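# Four arms sort stickered items into matching color bins

## Task

Place every item inside the container whose color matches the color of the sticker on that item.

## Robot and tools

Robots and cameras. Four identical i2rt Big YAM arms, arm1 to arm4, share the workspace. Each has six revolute joints, a two-finger gripper and a wrist camera (arm1_cam_wrist to arm4_cam_wrist). Four fixed room cameras are also available: cam_room_a1, cam_room_a2, cam_room_b1 and cam_room_b2. Foot positions in the scene frame (metres): arm1 (-0.644, +1.377, +0.914), arm2 (-0.655, -0.555, +0.928), arm3 (+0.651, -1.332, +0.868), arm4 (+0.648, +0.477, +0.879). Each foot points along its own +x. Going by their quaternions, arm1 and arm4 face roughly +y and arm2 and arm3 face roughly -y. The hand reaches about 1.0 m from the joint1 axis.

Frames. There is one scene frame with its origin on the floor and +z pointing up. The hand point sits between the finger pads, roughly 1 cm back from the tips. The fingers extend along the hand's +z axis and close along its y axis. hand_target is where the hand would be at the joint targets currently held. The printed hand position can be off, especially when the arm is stretched out.

move. Optional keys arm1, arm2, arm3, arm4 and cameras. Each arm key takes its own object, so there is one per arm. Any arm you leave out gets no new command, but it may still be driving toward an earlier target.
- joints: absolute targets by name. Ranges in radians: joint1_rad -2.879..2.879 (turns about the foot, positive is counter-clockwise seen from above, 0 points along the foot's +x); joint2_rad 0..3.141 (shoulder, 0 is the upper arm lying back roughly level, rising positive); joint3_rad 0..3.019 (elbow, 0 is fully folded); joint4_rad -1.692..1.57 (hand pitch, positive tips the fingers up); joint5_rad -1.57..1.57 (sideways swing, positive to the arm's right); joint6_rad -2.094..2.094 (roll, positive is clockwise seen from behind). gripper_m 0..0.093 is the absolute fingertip gap in metres. The tolerances for done are ±0.045, 0.14, 0.09, 0.055, 0.03, 0.035 and 0.003.
- target: an absolute hand pose given as seven numbers [x, y, z, qw, qx, qy, qz], position in metres and orientation as a wxyz quaternion, in the scene frame. It uses the same format the hand line prints. The hand moves in a straight line from its current hand_target toward it. When target is used, joints may contain only gripper_m, otherwise the call is refused.
- speed: the top speed of that path, 0.002..0.5 m/s, default 0.25. Rotation is capped at twice that value in rad/s. speed is refused without target.
All motions in one call start together. The hand paths of all arms finish together, timed by the slowest one. A path lasts 0.5 to 10 s and any call stops after 15 s. At each control step the controller keeps the commanded pose within 100 mm and 20° of the measured hand. Hands lag, drift and can overshoot the speed. Expect an error of a centimetre or more. Paths do not avoid obstacles or other arms. Moving between joint postures can make the hand swing wide. Unknown keys make a call invalid. Out-of-range values make it refused. After a refusal or a stop, later move, wait and finished_scene calls in the same reply are skipped.

cameras: a list of camera names, or "all" (the default). An empty list returns no images. The pictures line gives the order of the images.

wait(seconds 0..10, cameras): commands nothing new and returns state and images.
zoom_image(camera, region [x0,y0,x1,y1] pixels, top-left origin, at most 504×504): returns an enlarged view from that camera's latest image. The camera must have been included in the last images.
read_manual(section "licences"): returns licence texts only.
finished_scene(scene): ends the current scene. It cannot be undone. Pass the current scene number. Call it only once the items rest in the right containers without the robot holding them.

Reading results. The move line gives each commanded arm as done or its worst status. Statuses: off_target (came to rest away from the target and may still be pushing); time_out (the arm did not finish and now holds nearby targets, with on_its_own listing joints still moving; to relieve the push, send the joint its reported position); not_followed, which goes with "joint command not followed" or "pose unreachable" (a safety or self-collision check blocked the motion, though a gripper command still runs). In on_its_own, "held at" gives a target, not a reading. Arms listed as "as last shown" were not commanded; their lines are repeated. Joint velocities are in rad/s, with the gripper in m/s, and "within noise" means the arm is still. Joint torques are in N m and include gravity. They carry offset and noise, and numbers 3 and 4 wrap around at ±28.

Gripper. When the gripper clamps a rigid object, the reading drops up to 5 mm below the object's width. Closed on nothing it reads 0.000-0.002. In air it reads up to 2 mm wide. For a firm grip, target about 5 mm below the width at first contact, or lower for small, round or soft items, but squeezing a soft item too hard crushes it. To release, command a gap well above the reading.

Hazards. Avoid dropping items, releasing them while moving, and slamming. Never push anything off the work area or onto the floor, because that ends the scene. Arms continue pressing after contact. Prolonged pressing, holding loads, or staying stretched out heats the motors. A MOTOR HOT line appears at 85 °C, though it may be skipped. At 100 °C that arm goes limp, releasing its grip, for 30-60 s, and its keys then read limit_stop_at_motor_heat; resend the targets afterwards. Hard contact between two arms ends the scene. The anti-collision check can be too late and does not stop fingers, grippers or wrist cameras from meeting. Arms do not wait for one another. Loose items may sometimes get a small nudge. Time passes while you compose a reply, and the robots keep holding their last commands.

Each tool is called after "Call:" in YAML: its name, and indented under it one key for each argument.

## Session

Call:
move:

Scene clock: 0.00 s.
Joint torques (N m): no reading
Motor temperatures (°C): arm1=[22 24 25 23 21 21 21] | arm2=[24 24 24 22 22 20 23] | arm3=[24 24 23 24 24 23 23] | arm4=[23 21 22 22 25 21 24]
Heat: arm1: hottest joint3_rad 25 °C; arm2: hottest joint1_rad 24 °C; arm3: hottest joint1_rad 24 °C; arm4: hottest joint5_rad 25 °C.
Joint velocities: within noise
arm1.joint_positions: joint1_rad=-0.126 joint2_rad=+0.534 joint3_rad=+1.403 joint4_rad=-1.611 joint5_rad=-0.026 joint6_rad=-0.127 gripper_m=+0.09396
arm1.joint_status: not commanded
arm1.hand: x=-0.6307 y=+1.5344 z=+1.4214 quat_wxyz=(-0.298, +0.671, -0.622, -0.272) (m; scene frame)
arm1.hand_target: x=-0.6306 y=+1.5327 z=+1.4326 quat_wxyz=(-0.308, +0.666, -0.618, -0.280) (m; scene frame)
arm1.hand_status: not commanded
arm2.joint_positions: joint1_rad=-0.045 joint2_rad=+0.390 joint3_rad=+1.428 joint4_rad=-1.186 joint5_rad=+0.166 joint6_rad=-0.774 gripper_m=+0.09396
arm2.joint_status: not commanded
arm2.hand: x=-0.6756 y=-0.6916 z=+1.5578 quat_wxyz=(-0.217, -0.319, -0.688, +0.615) (m; scene frame)
arm2.hand_target: x=-0.6760 y=-0.6854 z=+1.5653 quat_wxyz=(-0.221, -0.317, -0.681, +0.622) (m; scene frame)
arm2.hand_status: not commanded
arm3.joint_positions: joint1_rad=+0.075 joint2_rad=+0.276 joint3_rad=+1.523 joint4_rad=-1.599 joint5_rad=-0.185 joint6_rad=-0.597 gripper_m=+0.09396
arm3.joint_status: not commanded
arm3.hand: x=+0.6803 y=-1.3506 z=+1.4452 quat_wxyz=(-0.326, -0.350, -0.735, +0.481) (m; scene frame)
arm3.hand_target: x=+0.6804 y=-1.3484 z=+1.4507 quat_wxyz=(-0.328, -0.347, -0.731, +0.487) (m; scene frame)
arm3.hand_status: not commanded
arm4.joint_positions: joint1_rad=+0.109 joint2_rad=+0.555 joint3_rad=+1.556 joint4_rad=-1.251 joint5_rad=+0.178 joint6_rad=-0.775 gripper_m=+0.09396
arm4.joint_status: not commanded
arm4.hand: x=+0.6522 y=+0.6599 z=+1.5276 quat_wxyz=(-0.572, +0.731, -0.297, -0.221) (m; scene frame)
arm4.hand_target: x=+0.6531 y=+0.6547 z=+1.5360 quat_wxyz=(-0.580, +0.725, -0.296, -0.226) (m; scene frame)
arm4.hand_status: not commanded
pictures: arm1_cam_wrist, arm2_cam_wrist, arm3_cam_wrist, arm4_cam_wrist, cam_room_a1, cam_room_a2, cam_room_b1, cam_room_b2
Images, in order (width x height): arm1_cam_wrist 672x504, arm2_cam_wrist 672x504, arm3_cam_wrist 672x504, arm4_cam_wrist 672x504, cam_room_a1 672x504, cam_room_a2 672x504, cam_room_b1 672x504, cam_room_b2 672x504.

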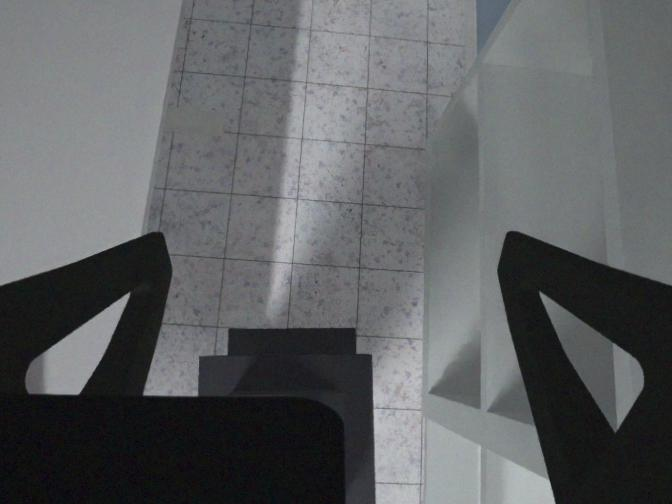

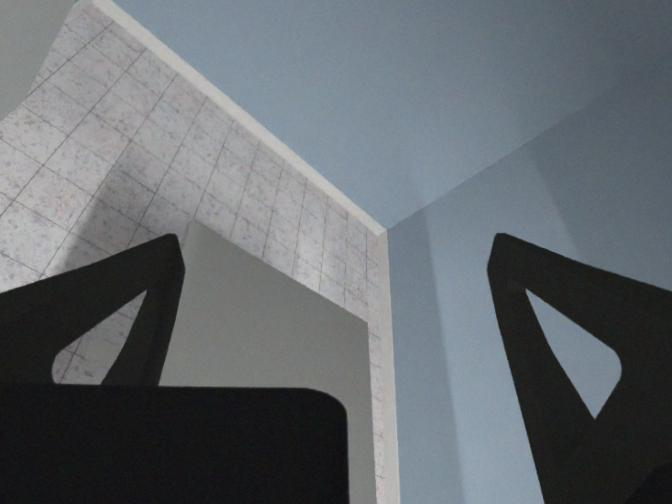

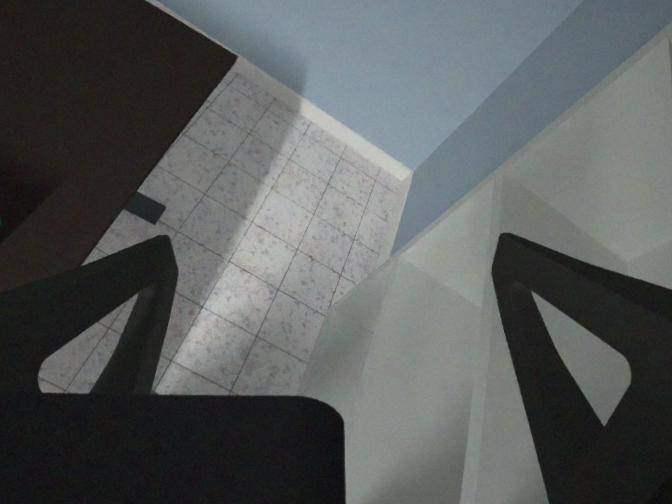

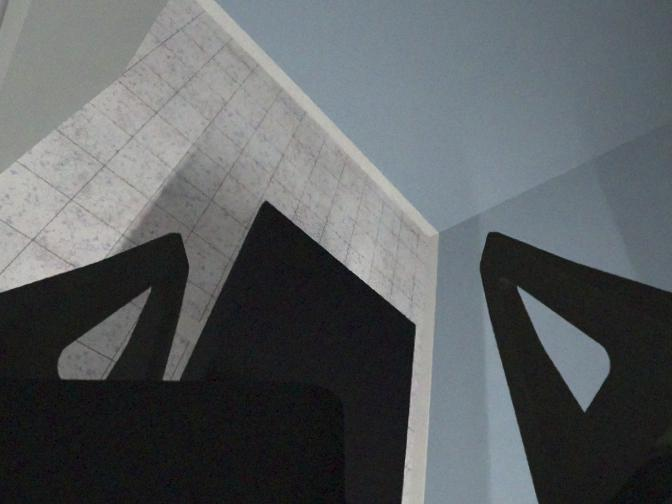

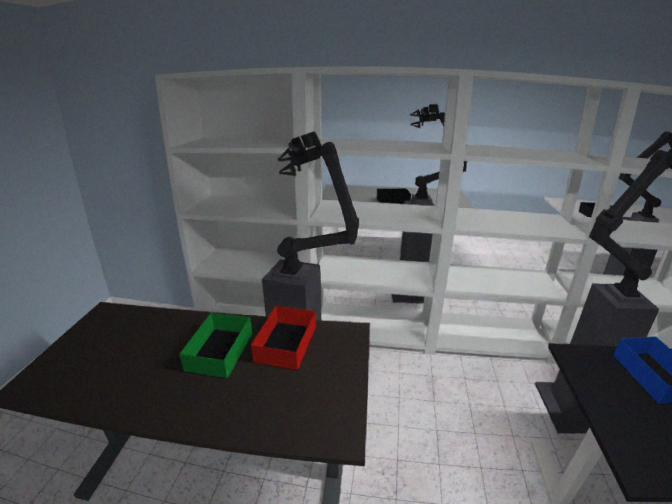

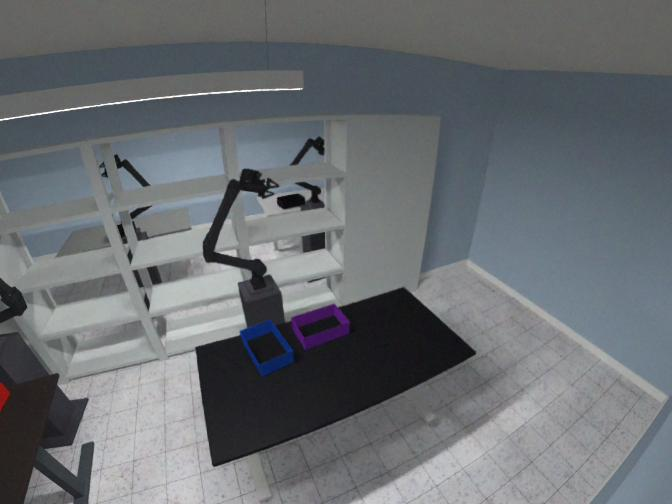

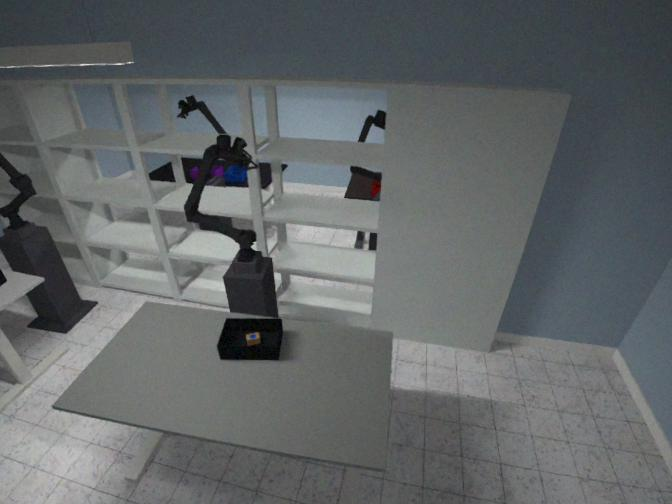

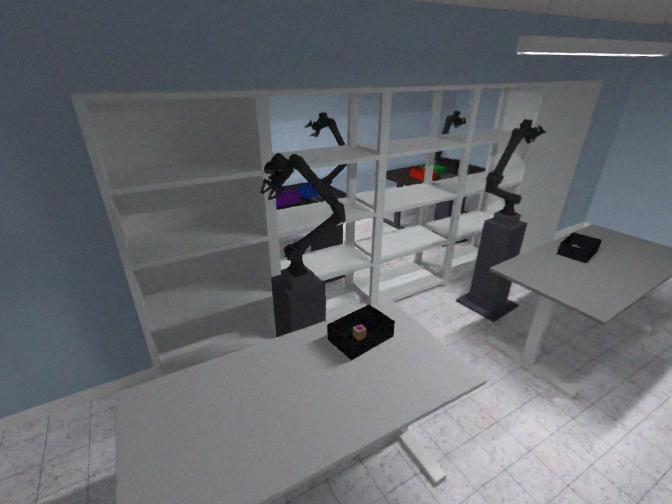

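Call:
zoom_image:
  camera: "cam_room_a1"
  region: [150, 50, 450, 275]

Call:
zoom_image:
  camera: "cam_room_a1"
  region: [420, 50, 672, 440]

Call:
zoom_image:
  camera: "cam_room_a2"
  region: [0, 100, 500, 475]

Call:
zoom_image:
  camera: "cam_room_b1"
  region: [100, 70, 400, 380]

Call:
zoom_image:
  camera: "cam_room_b2"
  region: [230, 70, 672, 400]

Scaled by 1.680.

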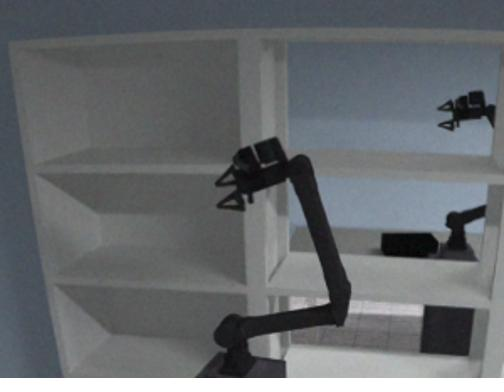

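Scaled by 1.292.

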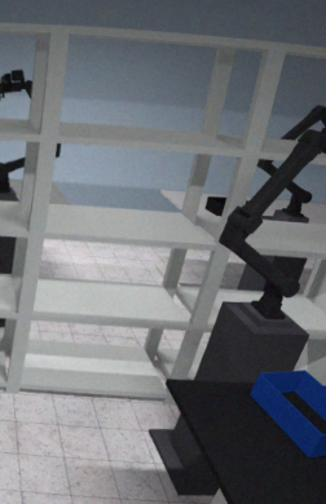

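Scaled by 1.008.

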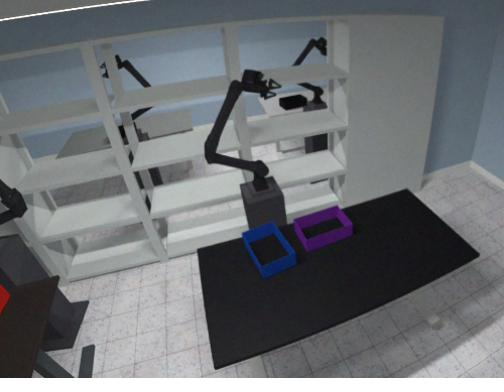

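Scaled by 1.626.

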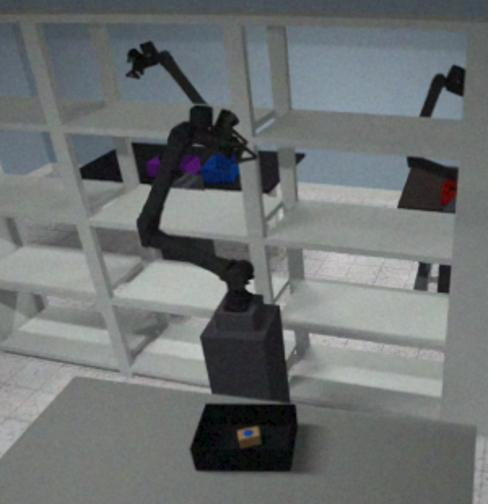

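Scaled by 1.140.

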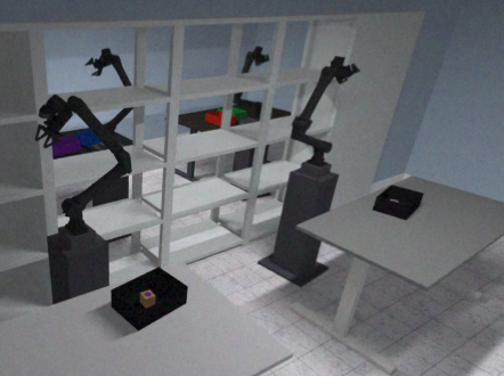

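Call:
zoom_image:
  camera: "cam_room_b1"
  region: [190, 300, 310, 390]

Call:
zoom_image:
  camera: "cam_room_b2"
  region: [310, 295, 430, 385]

Call:
zoom_image:
  camera: "cam_room_b2"
  region: [540, 215, 630, 280]

Call:
zoom_image:
  camera: "cam_room_a1"
  region: [160, 290, 340, 390]

Call:
zoom_image:
  camera: "cam_room_a2"
  region: [220, 290, 370, 390]

Scaled by 4.200.

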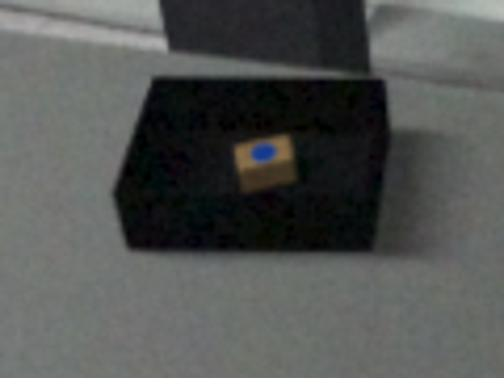

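Scaled by 4.200.

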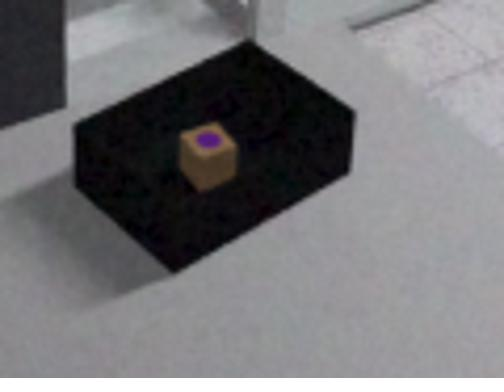

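Scaled by 5.600.

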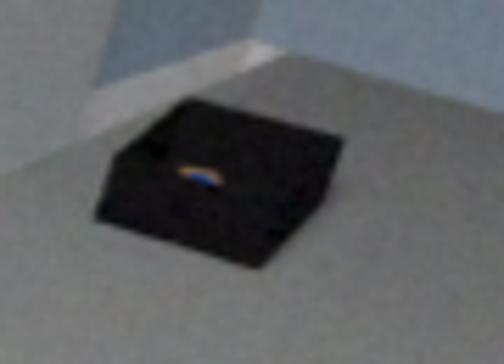

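Scaled by 2.800.

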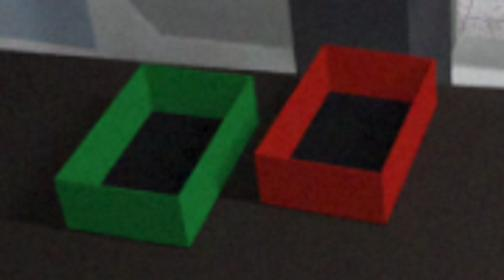

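Scaled by 3.360.

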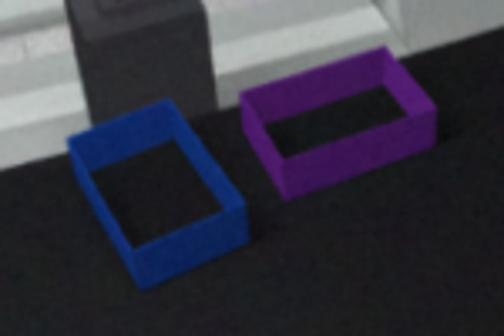

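Call:
move:
  arm1: {"joints":{"joint1_rad":1.57,"joint2_rad":1.276,"joint3_rad":1.512,"joint4_rad":-1.6,"joint5_rad":0,"joint6_rad":0}}
  arm2: {"joints":{"joint1_rad":-1.57,"joint2_rad":1.276,"joint3_rad":1.512,"joint4_rad":-1.6,"joint5_rad":0,"joint6_rad":0}}
  arm3: {"joints":{"joint1_rad":1.57,"joint2_rad":1.276,"joint3_rad":1.512,"joint4_rad":-1.6,"joint5_rad":0,"joint6_rad":0}}
  arm4: {"joints":{"joint1_rad":-1.57,"joint2_rad":1.276,"joint3_rad":1.512,"joint4_rad":-1.6,"joint5_rad":0,"joint6_rad":0}}

Scene clock: 69.20 s.
Joint torques (N m): arm1=[-2.08 -7.53 12.45 0.81 0.05 0.06] | arm2=[0.79 -12.51 11.4 0.64 -0.01 0.21] | arm3=[1.44 -11.34 9.59 0.2 0.03 0.02] | arm4=[1.14 -11.63 9.73 -0.08 0.09 0.18]
Motor temperatures (°C): arm1=[22 24 29 23 21 21 21] | arm2=[24 25 28 23 22 20 23] | arm3=[24 25 24 24 24 23 23] | arm4=[23 22 27 22 24 21 24]
Heat: arm1: hottest joint3_rad 29 °C; arm2: hottest joint3_rad 28 °C; arm3: hottest joint2_rad 25 °C; arm4: hottest joint3_rad 27 °C.
move: arm1 done; arm2 done; arm3 done; arm4 done
Joint velocities: within noise
arm1.joint_positions: joint1_rad=+1.570 joint2_rad=+1.290 joint3_rad=+1.491 joint4_rad=-1.600 joint5_rad=-0.002 joint6_rad=-0.007 gripper_m=+0.09398
arm1.joint_status: all done
arm1.hand: x=-1.0357 y=+1.3493 z=+1.2670 quat_wxyz=(+0.002, +0.995, +0.038, -0.093) (m; scene frame)
arm1.hand_target: x=-1.0358 y=+1.3497 z=+1.2813 quat_wxyz=(+0.002, +0.993, +0.034, -0.111) (m; scene frame)
arm1.hand_status: not commanded
arm2.joint_positions: joint1_rad=-1.571 joint2_rad=+1.288 joint3_rad=+1.510 joint4_rad=-1.588 joint5_rad=+0.000 joint6_rad=-0.015 gripper_m=+0.09397
arm2.joint_status: all done
arm2.hand: x=-1.0571 y=-0.6029 z=+1.2835 quat_wxyz=(-0.004, -0.993, -0.065, +0.101) (m; scene frame)
arm2.hand_target: x=-1.0517 y=-0.6028 z=+1.2885 quat_wxyz=(-0.004, -0.993, -0.059, +0.102) (m; scene frame)
arm2.hand_status: not commanded
arm3.joint_positions: joint1_rad=+1.565 joint2_rad=+1.287 joint3_rad=+1.500 joint4_rad=-1.597 joint5_rad=+0.000 joint6_rad=-0.008 gripper_m=+0.09398
arm3.joint_status: all done
arm3.hand: x=+1.0474 y=-1.3775 z=+1.2211 quat_wxyz=(-0.094, -0.058, -0.994, +0.013) (m; scene frame)
arm3.hand_target: x=+1.0461 y=-1.3754 z=+1.2299 quat_wxyz=(-0.104, -0.060, -0.993, +0.013) (m; scene frame)
arm3.hand_status: not commanded
arm4.joint_positions: joint1_rad=-1.572 joint2_rad=+1.287 joint3_rad=+1.496 joint4_rad=-1.589 joint5_rad=+0.000 joint6_rad=-0.014 gripper_m=+0.09398
arm4.joint_status: all done
arm4.hand: x=+1.0500 y=+0.5001 z=+1.2281 quat_wxyz=(-0.093, +0.035, -0.995, +0.000) (m; scene frame)
arm4.hand_target: x=+1.0476 y=+0.5010 z=+1.2385 quat_wxyz=(-0.101, +0.029, -0.994, -0.001) (m; scene frame)
arm4.hand_status: not commanded
pictures: arm1_cam_wrist, arm2_cam_wrist, arm3_cam_wrist, arm4_cam_wrist, cam_room_a1, cam_room_a2, cam_room_b1, cam_room_b2
Images, in order (width x height): arm1_cam_wrist 672x504, arm2_cam_wrist 672x504, arm3_cam_wrist 672x504, arm4_cam_wrist 672x504, cam_room_a1 672x504, cam_room_a2 672x504, cam_room_b1 672x504, cam_room_b2 672x504.

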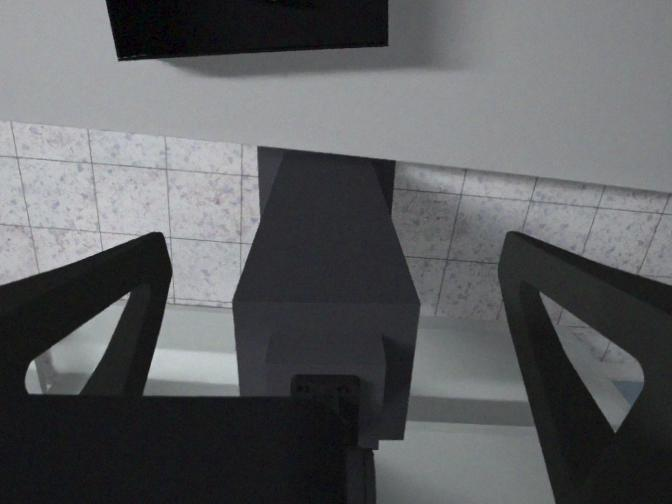

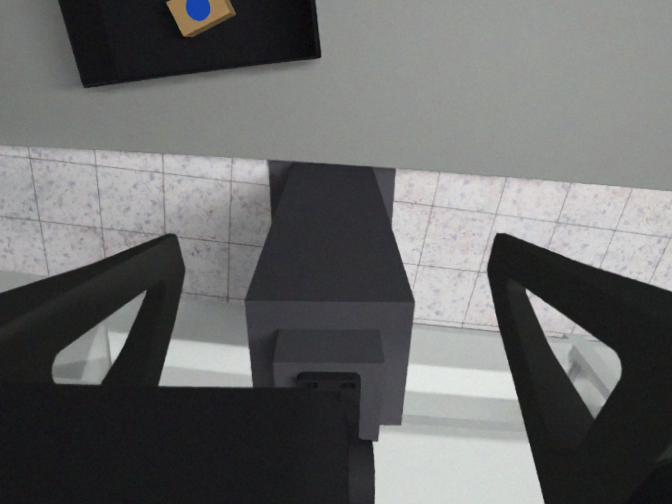

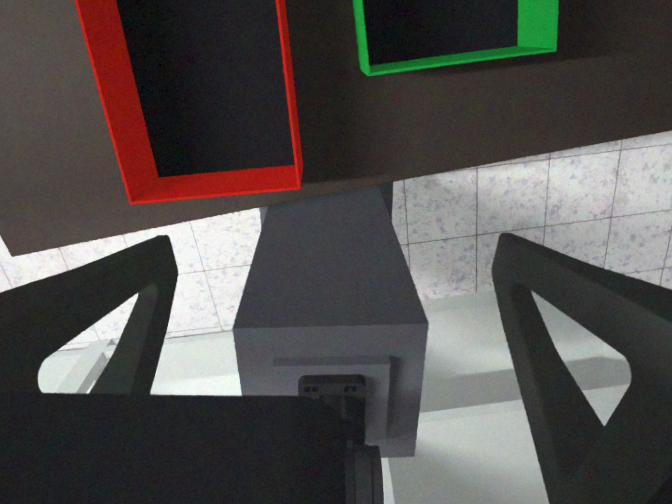

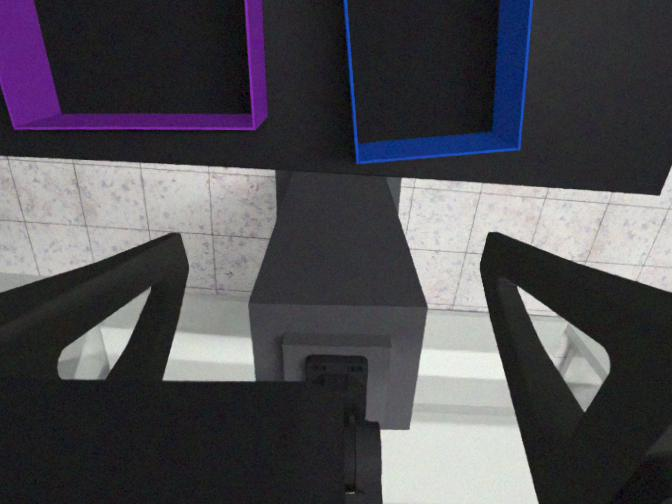

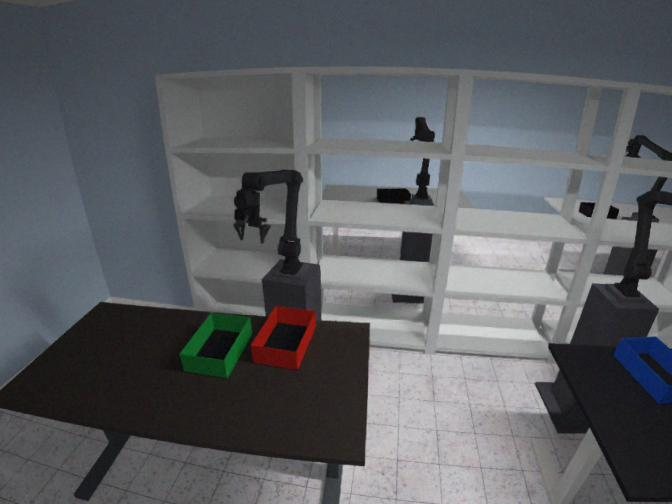

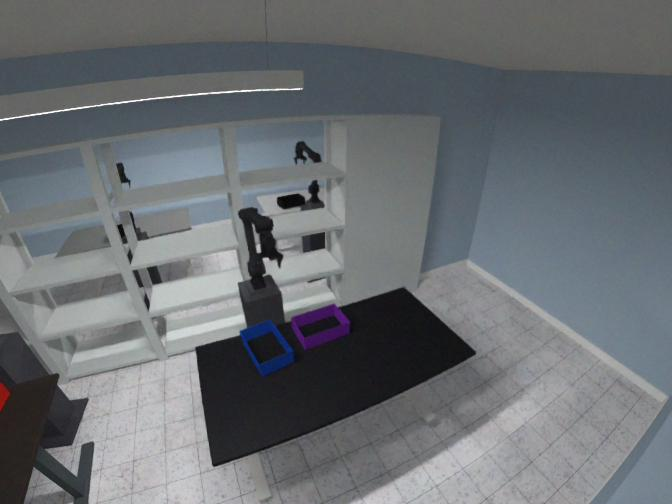

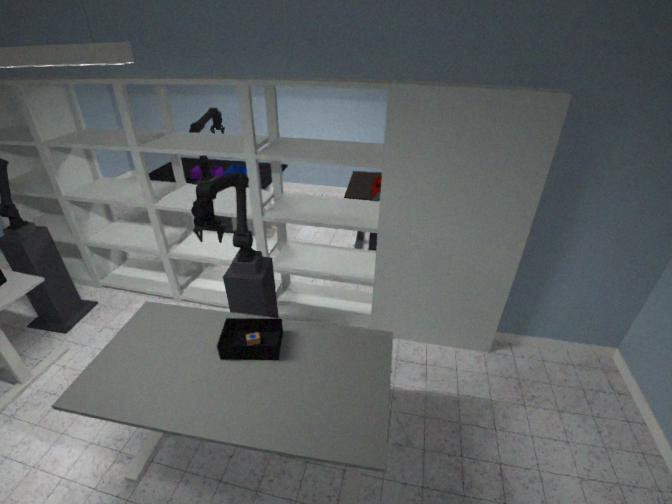

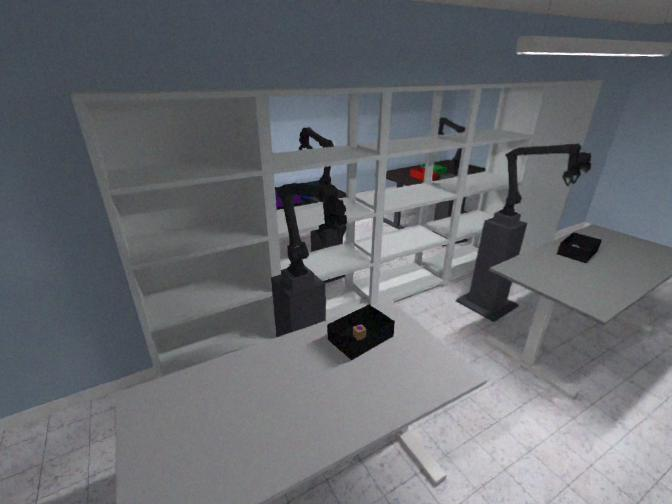

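Call:
move:
  arm1: {"target":[-1.2,1.35,1.2,0,1,0,0]}
  arm2: {"target":[-1.2,-0.6,1.2,0,1,0,0]}
  arm4: {"target":[1.2,0.5,1.2,0,0,-1,0]}
  cameras: ["arm1_cam_wrist","arm2_cam_wrist","arm4_cam_wrist"]

Scene clock: 84.97 s.
Joint torques (N m): arm1=[-2.96 -15.85 15.62 -0.08 -0.05 0.1] | arm2=[0.09 -17.85 15.77 0.1 -0.14 0.22] | arm3=[1.49 -11.46 9.62 0.17 0.03 0.03] | arm4=[0.38 -17.67 12.03 -0.25 -0.02 0.2]
Motor temperatures (°C): arm1=[22 24 31 23 21 21 21] | arm2=[24 25 30 22 22 20 23] | arm3=[24 25 25 24 24 23 23] | arm4=[23 22 28 22 24 21 24]
Heat: arm1: hottest joint3_rad 31 °C; arm2: hottest joint3_rad 30 °C; arm3: hottest joint2_rad 25 °C; arm4: hottest joint3_rad 28 °C.
move: arm1 off_target; arm2 off_target; arm4 off_target
Joint velocities: within noise
arm1.joint_positions: joint1_rad=+1.559 joint2_rad=+1.834 joint3_rad=+1.880 joint4_rad=-1.684 joint5_rad=-0.002 joint6_rad=+0.039 gripper_m=+0.09398
arm1.joint_status: not commanded
arm1.hand: x=-1.1897 y=+1.3454 z=+1.1734 quat_wxyz=(-0.002, +1.000, +0.009, +0.026) (m; scene frame)
arm1.hand_target: x=-1.1985 y=+1.3501 z=+1.1998 quat_wxyz=(+0.000, +1.000, +0.000, -0.002) (m; scene frame)
arm1.hand_status: off_target (0.029 m and 3.1 deg from the pose sent, 0.177 m and 11.5 deg at the start; a joint's target at an end of its range on 19 of 45 steps)
arm2.joint_positions: joint1_rad=-1.599 joint2_rad=+1.754 joint3_rad=+1.794 joint4_rad=-1.635 joint5_rad=+0.000 joint6_rad=+0.066 gripper_m=+0.09397
arm2.joint_status: not commanded
arm2.hand: x=-1.1868 y=-0.6027 z=+1.1868 quat_wxyz=(+0.003, -1.000, -0.011, -0.013) (m; scene frame)
arm2.hand_target: x=-1.1992 y=-0.5998 z=+1.1999 quat_wxyz=(+0.000, -1.000, +0.000, +0.001) (m; scene frame)
arm2.hand_status: off_target (0.019 m and 2.0 deg from the pose sent, 0.166 m and 13.8 deg at the start)
arm3: as last shown
arm4.joint_positions: joint1_rad=-1.580 joint2_rad=+1.729 joint3_rad=+1.891 joint4_rad=-1.669 joint5_rad=+0.000 joint6_rad=+0.025 gripper_m=+0.09398
arm4.joint_status: not commanded
arm4.hand: x=+1.1900 y=+0.5034 z=+1.1866 quat_wxyz=(-0.030, +0.011, -0.999, +0.001) (m; scene frame)
arm4.hand_target: x=+1.1991 y=+0.4998 z=+1.1994 quat_wxyz=(-0.043, +0.000, -0.999, -0.001) (m; scene frame)
arm4.hand_status: off_target (0.017 m and 3.6 deg from the pose sent, 0.153 m and 11.3 deg at the start; a joint's target at an end of its range on 29 of 45 steps)
pictures: arm1_cam_wrist, arm2_cam_wrist, arm4_cam_wrist
Images, in order (width x height): arm1_cam_wrist 672x504, arm2_cam_wrist 672x504, arm4_cam_wrist 672x504.

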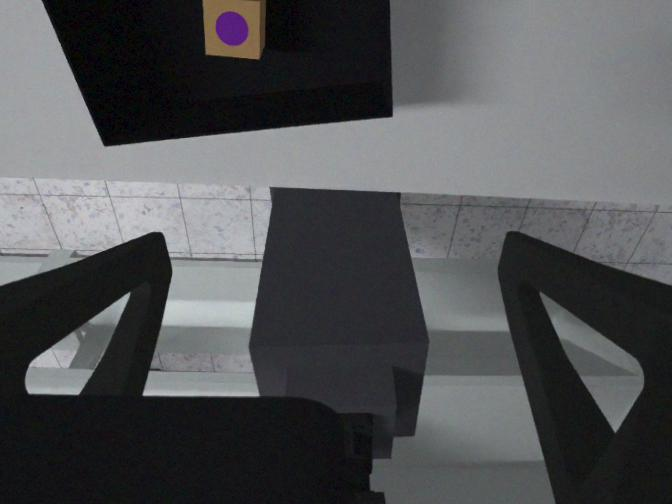

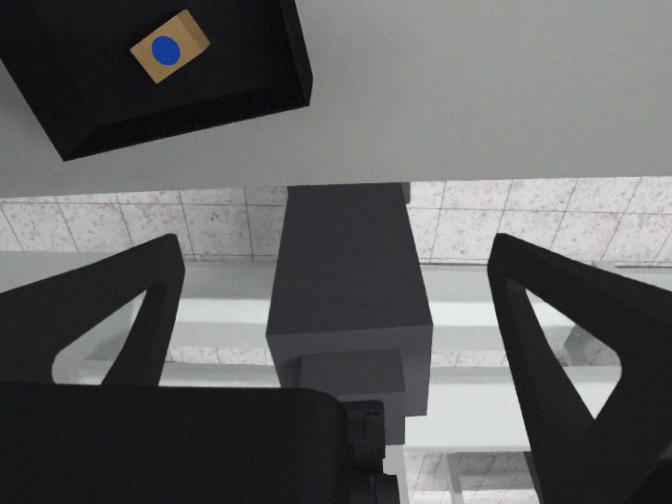

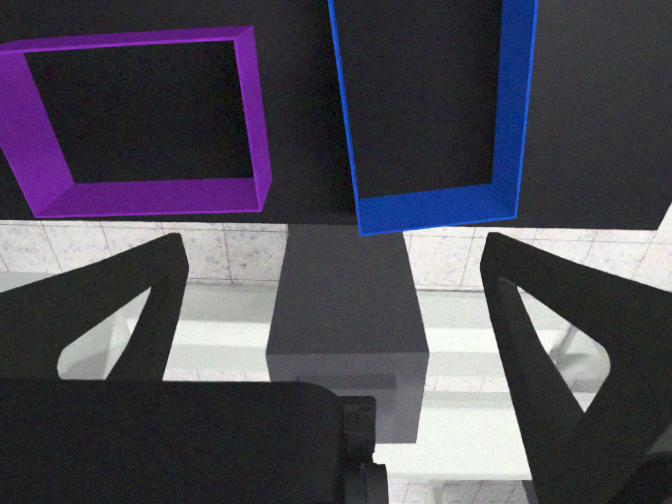

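Call:
move:
  arm1: {"target":[-1.17,1.24,0.97,0,1,0,0]}
  arm2: {"target":[-1.153,-0.787,0.97,0,1,0,0]}
  arm4: {"joints":{"joint1_rad":0.9,"joint2_rad":0.5,"joint3_rad":1.4,"joint4_rad":-0.8,"joint5_rad":0,"joint6_rad":0}}
  cameras: ["arm1_cam_wrist","arm2_cam_wrist","arm4_cam_wrist"]

Scene clock: 118.40 s.
Joint torques (N m): arm1=[-2.37 -14.62 9.94 0.77 0.02 0.11] | arm2=[0.03 -18.61 9.33 1.24 -0.02 0.2] | arm3=[1.32 -11.46 9.65 0.21 0.03 0.03] | arm4=[1.2 5.07 6.34 1.87 0.18 -0.09]
Motor temperatures (°C): arm1=[22 25 33 23 21 21 21] | arm2=[24 25 31 22 22 20 23] | arm3=[24 25 26 24 24 23 23] | arm4=[23 24 35 22 24 21 24]
Heat: arm1: hottest joint3_rad 33 °C; arm2: hottest joint3_rad 31 °C; arm3: hottest joint3_rad 26 °C; arm4: hottest joint3_rad 35 °C.
move: arm1 done; arm2 off_target; arm4 done
Joint velocities: within noise
arm1.joint_positions: joint1_rad=+1.754 joint2_rad=+1.899 joint3_rad=+1.419 joint4_rad=-1.127 joint5_rad=-0.006 joint6_rad=+0.245 gripper_m=+0.09398
arm1.joint_status: not commanded
arm1.hand: x=-1.1638 y=+1.2426 z=+0.9667 quat_wxyz=(-0.003, +1.000, +0.003, +0.011) (m; scene frame)
arm1.hand_target: x=-1.1700 y=+1.2401 z=+0.9702 quat_wxyz=(+0.000, +1.000, +0.000, +0.000) (m; scene frame)
arm1.hand_status: done (0.007 m and 1.3 deg from the pose sent, 0.230 m and 3.1 deg at the start)
arm2.joint_positions: joint1_rad=-1.244 joint2_rad=+1.884 joint3_rad=+1.429 joint4_rad=-1.099 joint5_rad=-0.001 joint6_rad=+0.422 gripper_m=+0.09397
arm2.joint_status: not commanded
arm2.hand: x=-1.1523 y=-0.7913 z=+0.9825 quat_wxyz=(-0.002, -1.000, -0.011, +0.006) (m; scene frame)
arm2.hand_target: x=-1.1528 y=-0.7870 z=+0.9703 quat_wxyz=(+0.000, -1.000, +0.000, +0.000) (m; scene frame)
arm2.hand_status: off_target (0.013 m and 1.5 deg from the pose sent, 0.286 m and 2.0 deg at the start)
arm3: as last shown
arm4.joint_positions: joint1_rad=+0.895 joint2_rad=+0.491 joint3_rad=+1.404 joint4_rad=-0.813 joint5_rad=-0.003 joint6_rad=+0.010 gripper_m=+0.09400
arm4.joint_status: all done
arm4.hand: x=+0.4897 y=+0.5949 z=+1.5753 quat_wxyz=(-0.220, +0.637, -0.209, -0.709) (m; scene frame)
arm4.hand_target: x=+0.4844 y=+0.5979 z=+1.5749 quat_wxyz=(-0.223, +0.638, -0.205, -0.708) (m; scene frame)
arm4.hand_status: not commanded
pictures: arm1_cam_wrist, arm2_cam_wrist, arm4_cam_wrist
Images, in order (width x height): arm1_cam_wrist 672x504, arm2_cam_wrist 672x504, arm4_cam_wrist 672x504.

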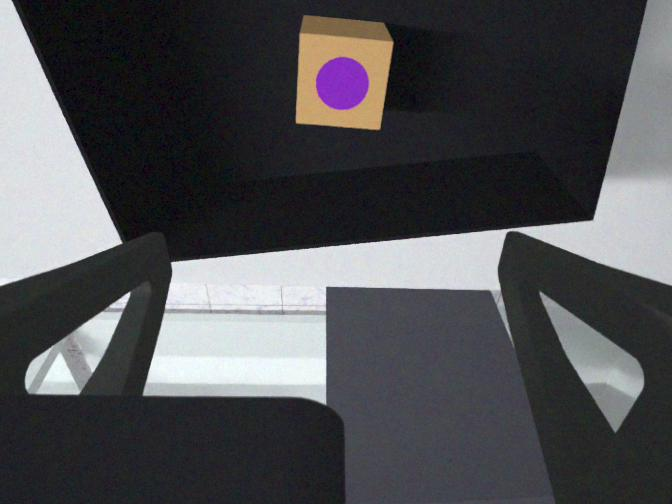

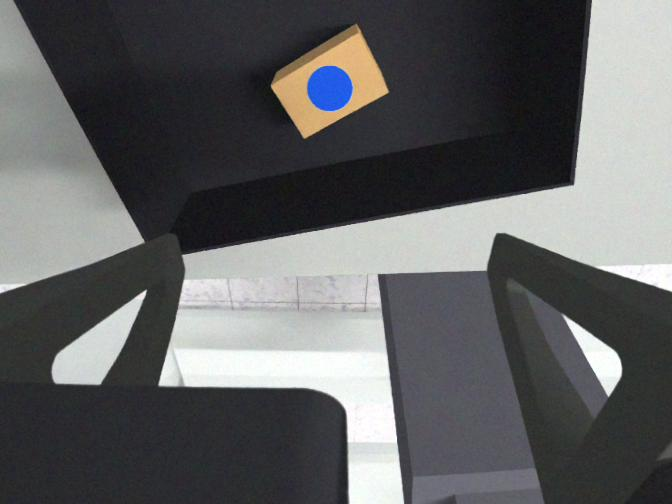

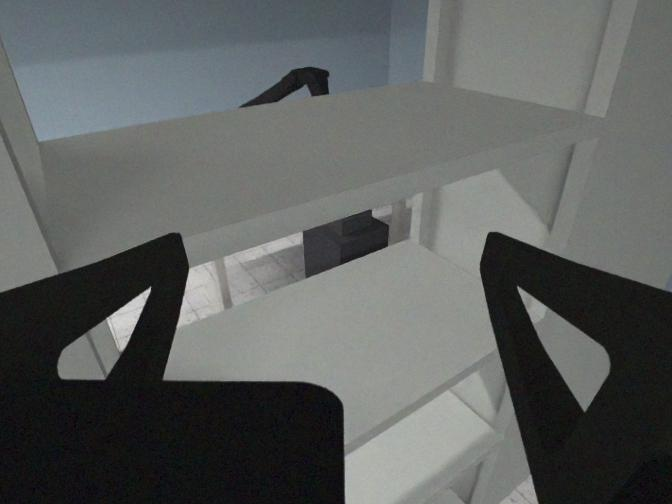

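Call:
zoom_image:
  camera: "arm1_cam_wrist"
  region: [240, 0, 440, 150]

Call:
zoom_image:
  camera: "arm2_cam_wrist"
  region: [240, 0, 440, 150]

Call:
move:
  arm4: {"joints":{"joint1_rad":2.18}}
  cameras: ["arm4_cam_wrist","cam_room_b1","cam_room_a2"]

Scaled by 2.520.

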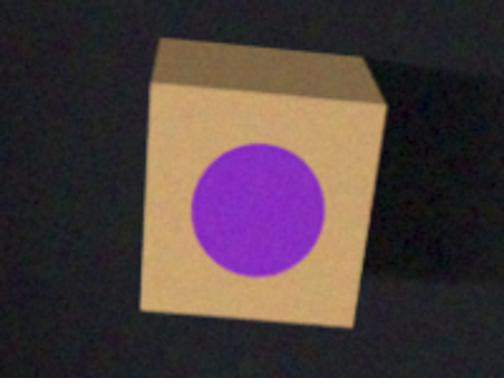

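Scaled by 2.520.

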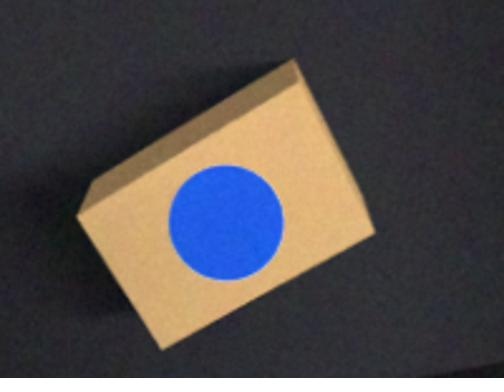

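Scene clock: 144.73 s.
Joint torques (N m): arm1=[-1.38 -15.68 9.89 0.77 0.03 0.1] | arm2=[0.09 -18.49 9.33 1.24 -0.03 0.2] | arm3=[1.49 -11.63 9.68 0.18 0.04 0.04] | arm4=[1.49 5.07 6.19 2 0.13 -0.05]
Motor temperatures (°C): arm1=[22 26 33 23 21 21 21] | arm2=[24 26 30 22 22 20 23] | arm3=[24 25 27 24 24 23 23] | arm4=[23 23 32 22 24 21 24]
Heat: arm1: hottest joint3_rad 33 °C; arm2: hottest joint3_rad 30 °C; arm3: hottest joint3_rad 27 °C; arm4: hottest joint3_rad 32 °C.
move: arm4 done
Joint velocities: within noise
arm1, arm2, arm3: as last shown
arm1.joint_positions: joint1_rad=+1.754 joint2_rad=+1.899 joint3_rad=+1.419 joint4_rad=-1.127 joint5_rad=-0.006 joint6_rad=+0.246 gripper_m=+0.09398
arm4.joint_positions: joint1_rad=+2.175 joint2_rad=+0.491 joint3_rad=+1.404 joint4_rad=-0.813 joint5_rad=-0.001 joint6_rad=+0.010 gripper_m=+0.09401
arm4.joint_status: all done
arm4.hand: x=+0.4945 y=+0.3582 z=+1.5761 quat_wxyz=(+0.245, +0.633, +0.214, -0.702) (m; scene frame)
arm4.hand_target: x=+0.4901 y=+0.3538 z=+1.5757 quat_wxyz=(+0.243, +0.632, +0.219, -0.703) (m; scene frame)
arm4.hand_status: not commanded
pictures: arm4_cam_wrist, cam_room_a2, cam_room_b1
Images, in order (width x height): arm4_cam_wrist 672x504, cam_room_a2 672x504, cam_room_b1 672x504.

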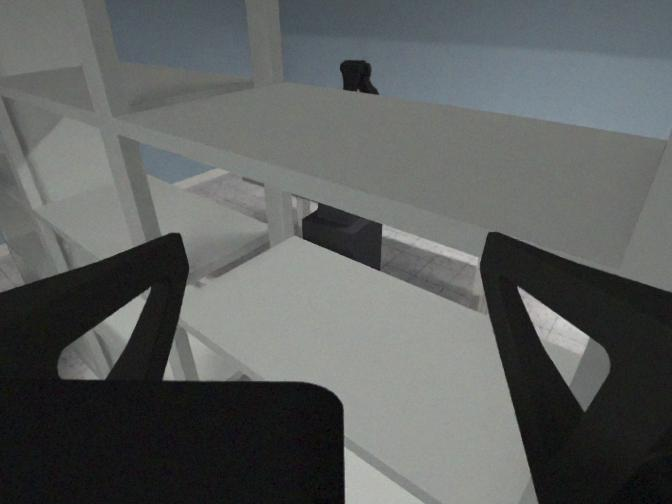

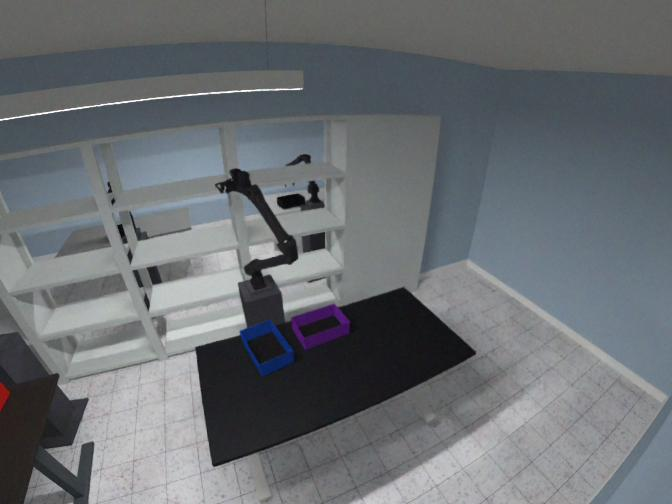

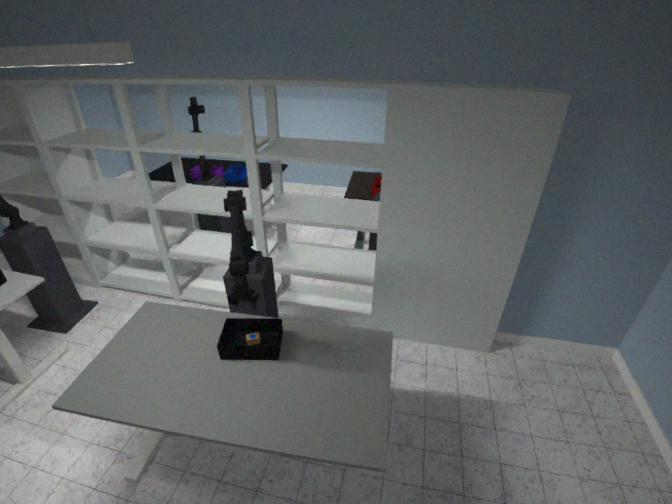

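Call:
move:
  arm1: {"target":[-1.17,1.246,0.86,0,-0.9994,0.0349,0]}
  arm2: {"target":[-1.153,-0.792,0.85,0,-0.968,-0.2504,0]}
  cameras: ["arm1_cam_wrist","arm2_cam_wrist"]

Scene clock: 176.20 s.
Joint torques (N m): arm1=[-2.26 -15.62 8.14 0.9 0.04 0.1] | arm2=[0.73 -18.73 7.66 1.29 -0.09 -0.08] | arm3=[1.49 -11.46 9.66 0.21 0.03 0.03] | arm4=[1.03 5.54 6.2 1.78 0.11 -0.09]
Motor temperatures (°C): arm1=[22 26 32 23 21 21 21] | arm2=[24 26 29 22 22 20 23] | arm3=[24 25 28 24 24 23 23] | arm4=[23 23 30 22 24 21 24]
Heat: arm1: hottest joint3_rad 32 °C; arm2: hottest joint3_rad 29 °C; arm3: hottest joint3_rad 28 °C; arm4: hottest joint3_rad 30 °C.
move: arm1 done; arm2 off_target
Joint velocities: within noise
arm1.joint_positions: joint1_rad=+1.754 joint2_rad=+2.043 joint3_rad=+1.332 joint4_rad=-0.882 joint5_rad=-0.006 joint6_rad=+0.306 gripper_m=+0.09398
arm1.joint_status: not commanded
arm1.hand: x=-1.1660 y=+1.2427 z=+0.8636 quat_wxyz=(-0.001, +1.000, -0.027, +0.003) (m; scene frame)
arm1.hand_target: x=-1.1700 y=+1.2461 z=+0.8600 quat_wxyz=(+0.000, +0.999, -0.035, +0.000) (m; scene frame)
arm1.hand_status: done (0.006 m and 1.0 deg from the pose sent, 0.107 m and 4.5 deg at the start)
arm2.joint_positions: joint1_rad=-1.244 joint2_rad=+2.057 joint3_rad=+1.359 joint4_rad=-0.844 joint5_rad=-0.001 joint6_rad=-0.047 gripper_m=+0.09397
arm2.joint_status: not commanded
arm2.hand: x=-1.1597 y=-0.7946 z=+0.8690 quat_wxyz=(-0.002, -0.970, -0.243, +0.013) (m; scene frame)
arm2.hand_target: x=-1.1525 y=-0.7918 z=+0.8505 quat_wxyz=(+0.000, -0.968, -0.250, +0.000) (m; scene frame)
arm2.hand_status: off_target (0.020 m and 1.7 deg from the pose sent, 0.132 m and 27.8 deg at the start)
arm3, arm4: as last shown
pictures: arm1_cam_wrist, arm2_cam_wrist
Images, in order (width x height): arm1_cam_wrist 672x504, arm2_cam_wrist 672x504.

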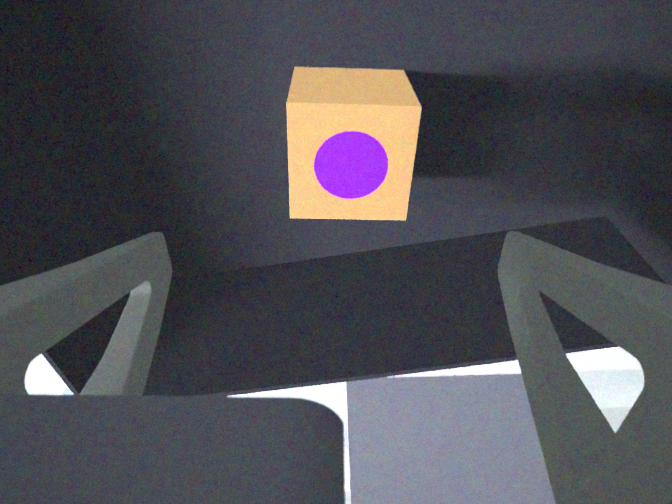

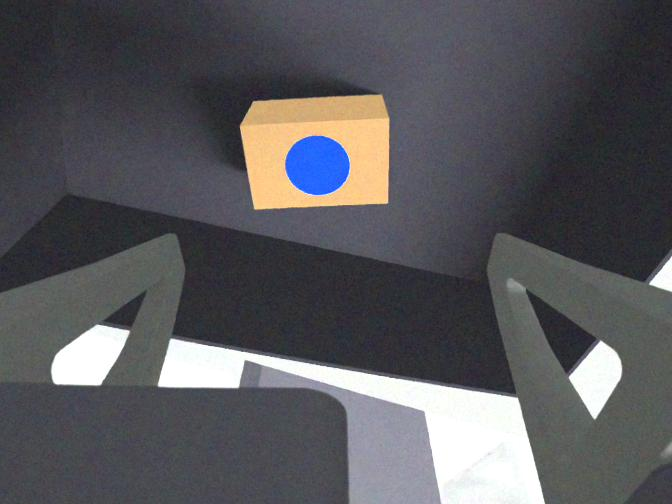

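Call:
move:
  arm1: {"target":[-1.166,1.252,0.769,0,-0.9994,0.0349,0]}
  arm2: {"target":[-1.143,-0.7955,0.762,0,-0.968,-0.2504,0]}
  cameras: ["arm1_cam_wrist","arm2_cam_wrist"]

Scene clock: 186.87 s.
Joint torques (N m): arm1=[-2.49 -16.67 7.17 0.83 0.08 0] | arm2=[1.38 -20.78 6.95 1.21 -0.08 0.08] | arm3=[1.61 -11.63 9.63 0.17 0.03 0.03] | arm4=[0.85 5.13 6.32 1.87 0.14 -0.08]
Motor temperatures (°C): arm1=[22 26 31 23 21 21 21] | arm2=[24 26 29 22 22 20 23] | arm3=[24 25 28 24 24 23 23] | arm4=[23 22 29 22 24 21 24]
Heat: arm1: hottest joint3_rad 31 °C; arm2: hottest joint3_rad 29 °C; arm3: hottest joint3_rad 28 °C; arm4: hottest joint3_rad 29 °C.
move: arm1 off_target; arm2 done
Joint velocities: within noise
arm1.joint_positions: joint1_rad=+1.748 joint2_rad=+2.224 joint3_rad=+1.295 joint4_rad=-0.692 joint5_rad=-0.006 joint6_rad=+0.306 gripper_m=+0.09398
arm1.joint_status: not commanded
arm1.hand: x=-1.1527 y=+1.2499 z=+0.7602 quat_wxyz=(-0.005, +0.999, -0.030, +0.017) (m; scene frame)
arm1.hand_target: x=-1.1657 y=+1.2522 z=+0.7691 quat_wxyz=(+0.000, +0.999, -0.035, +0.000) (m; scene frame)
arm1.hand_status: off_target (0.016 m and 2.1 deg from the pose sent, 0.095 m and 1.0 deg at the start)
arm2.joint_positions: joint1_rad=-1.239 joint2_rad=+2.231 joint3_rad=+1.327 joint4_rad=-0.664 joint5_rad=-0.001 joint6_rad=-0.048 gripper_m=+0.09397
arm2.joint_status: not commanded
arm2.hand: x=-1.1458 y=-0.7912 z=+0.7687 quat_wxyz=(+0.000, -0.969, -0.246, +0.000) (m; scene frame)
arm2.hand_target: x=-1.1428 y=-0.7954 z=+0.7621 quat_wxyz=(+0.000, -0.968, -0.250, +0.000) (m; scene frame)
arm2.hand_status: done (0.008 m and 0.5 deg from the pose sent, 0.108 m and 1.7 deg at the start)
arm3, arm4: as last shown
pictures: arm1_cam_wrist, arm2_cam_wrist
Images, in order (width x height): arm1_cam_wrist 672x504, arm2_cam_wrist 672x504.

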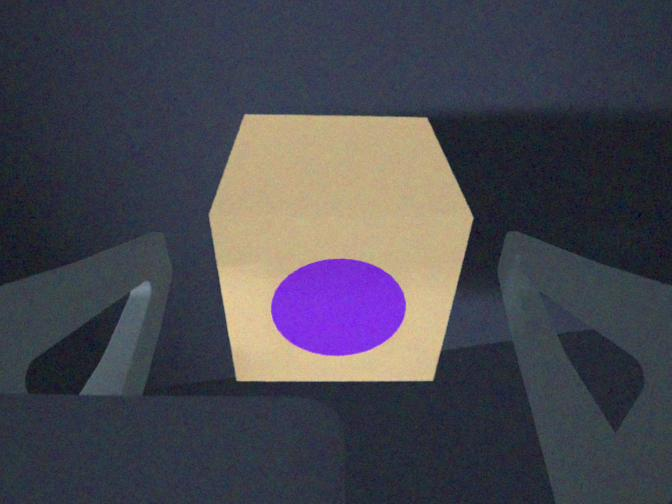

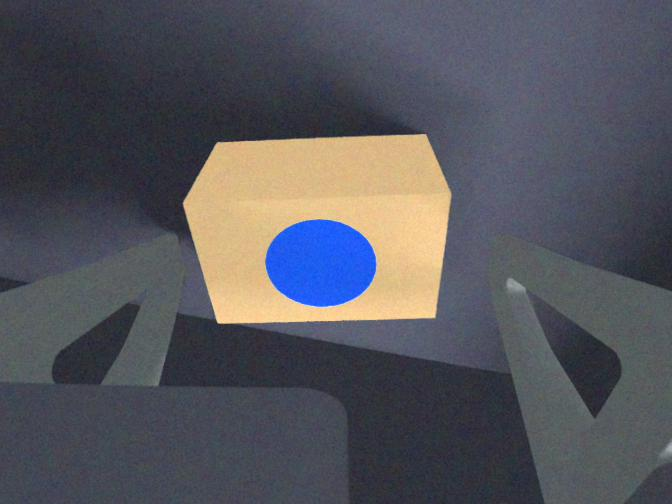

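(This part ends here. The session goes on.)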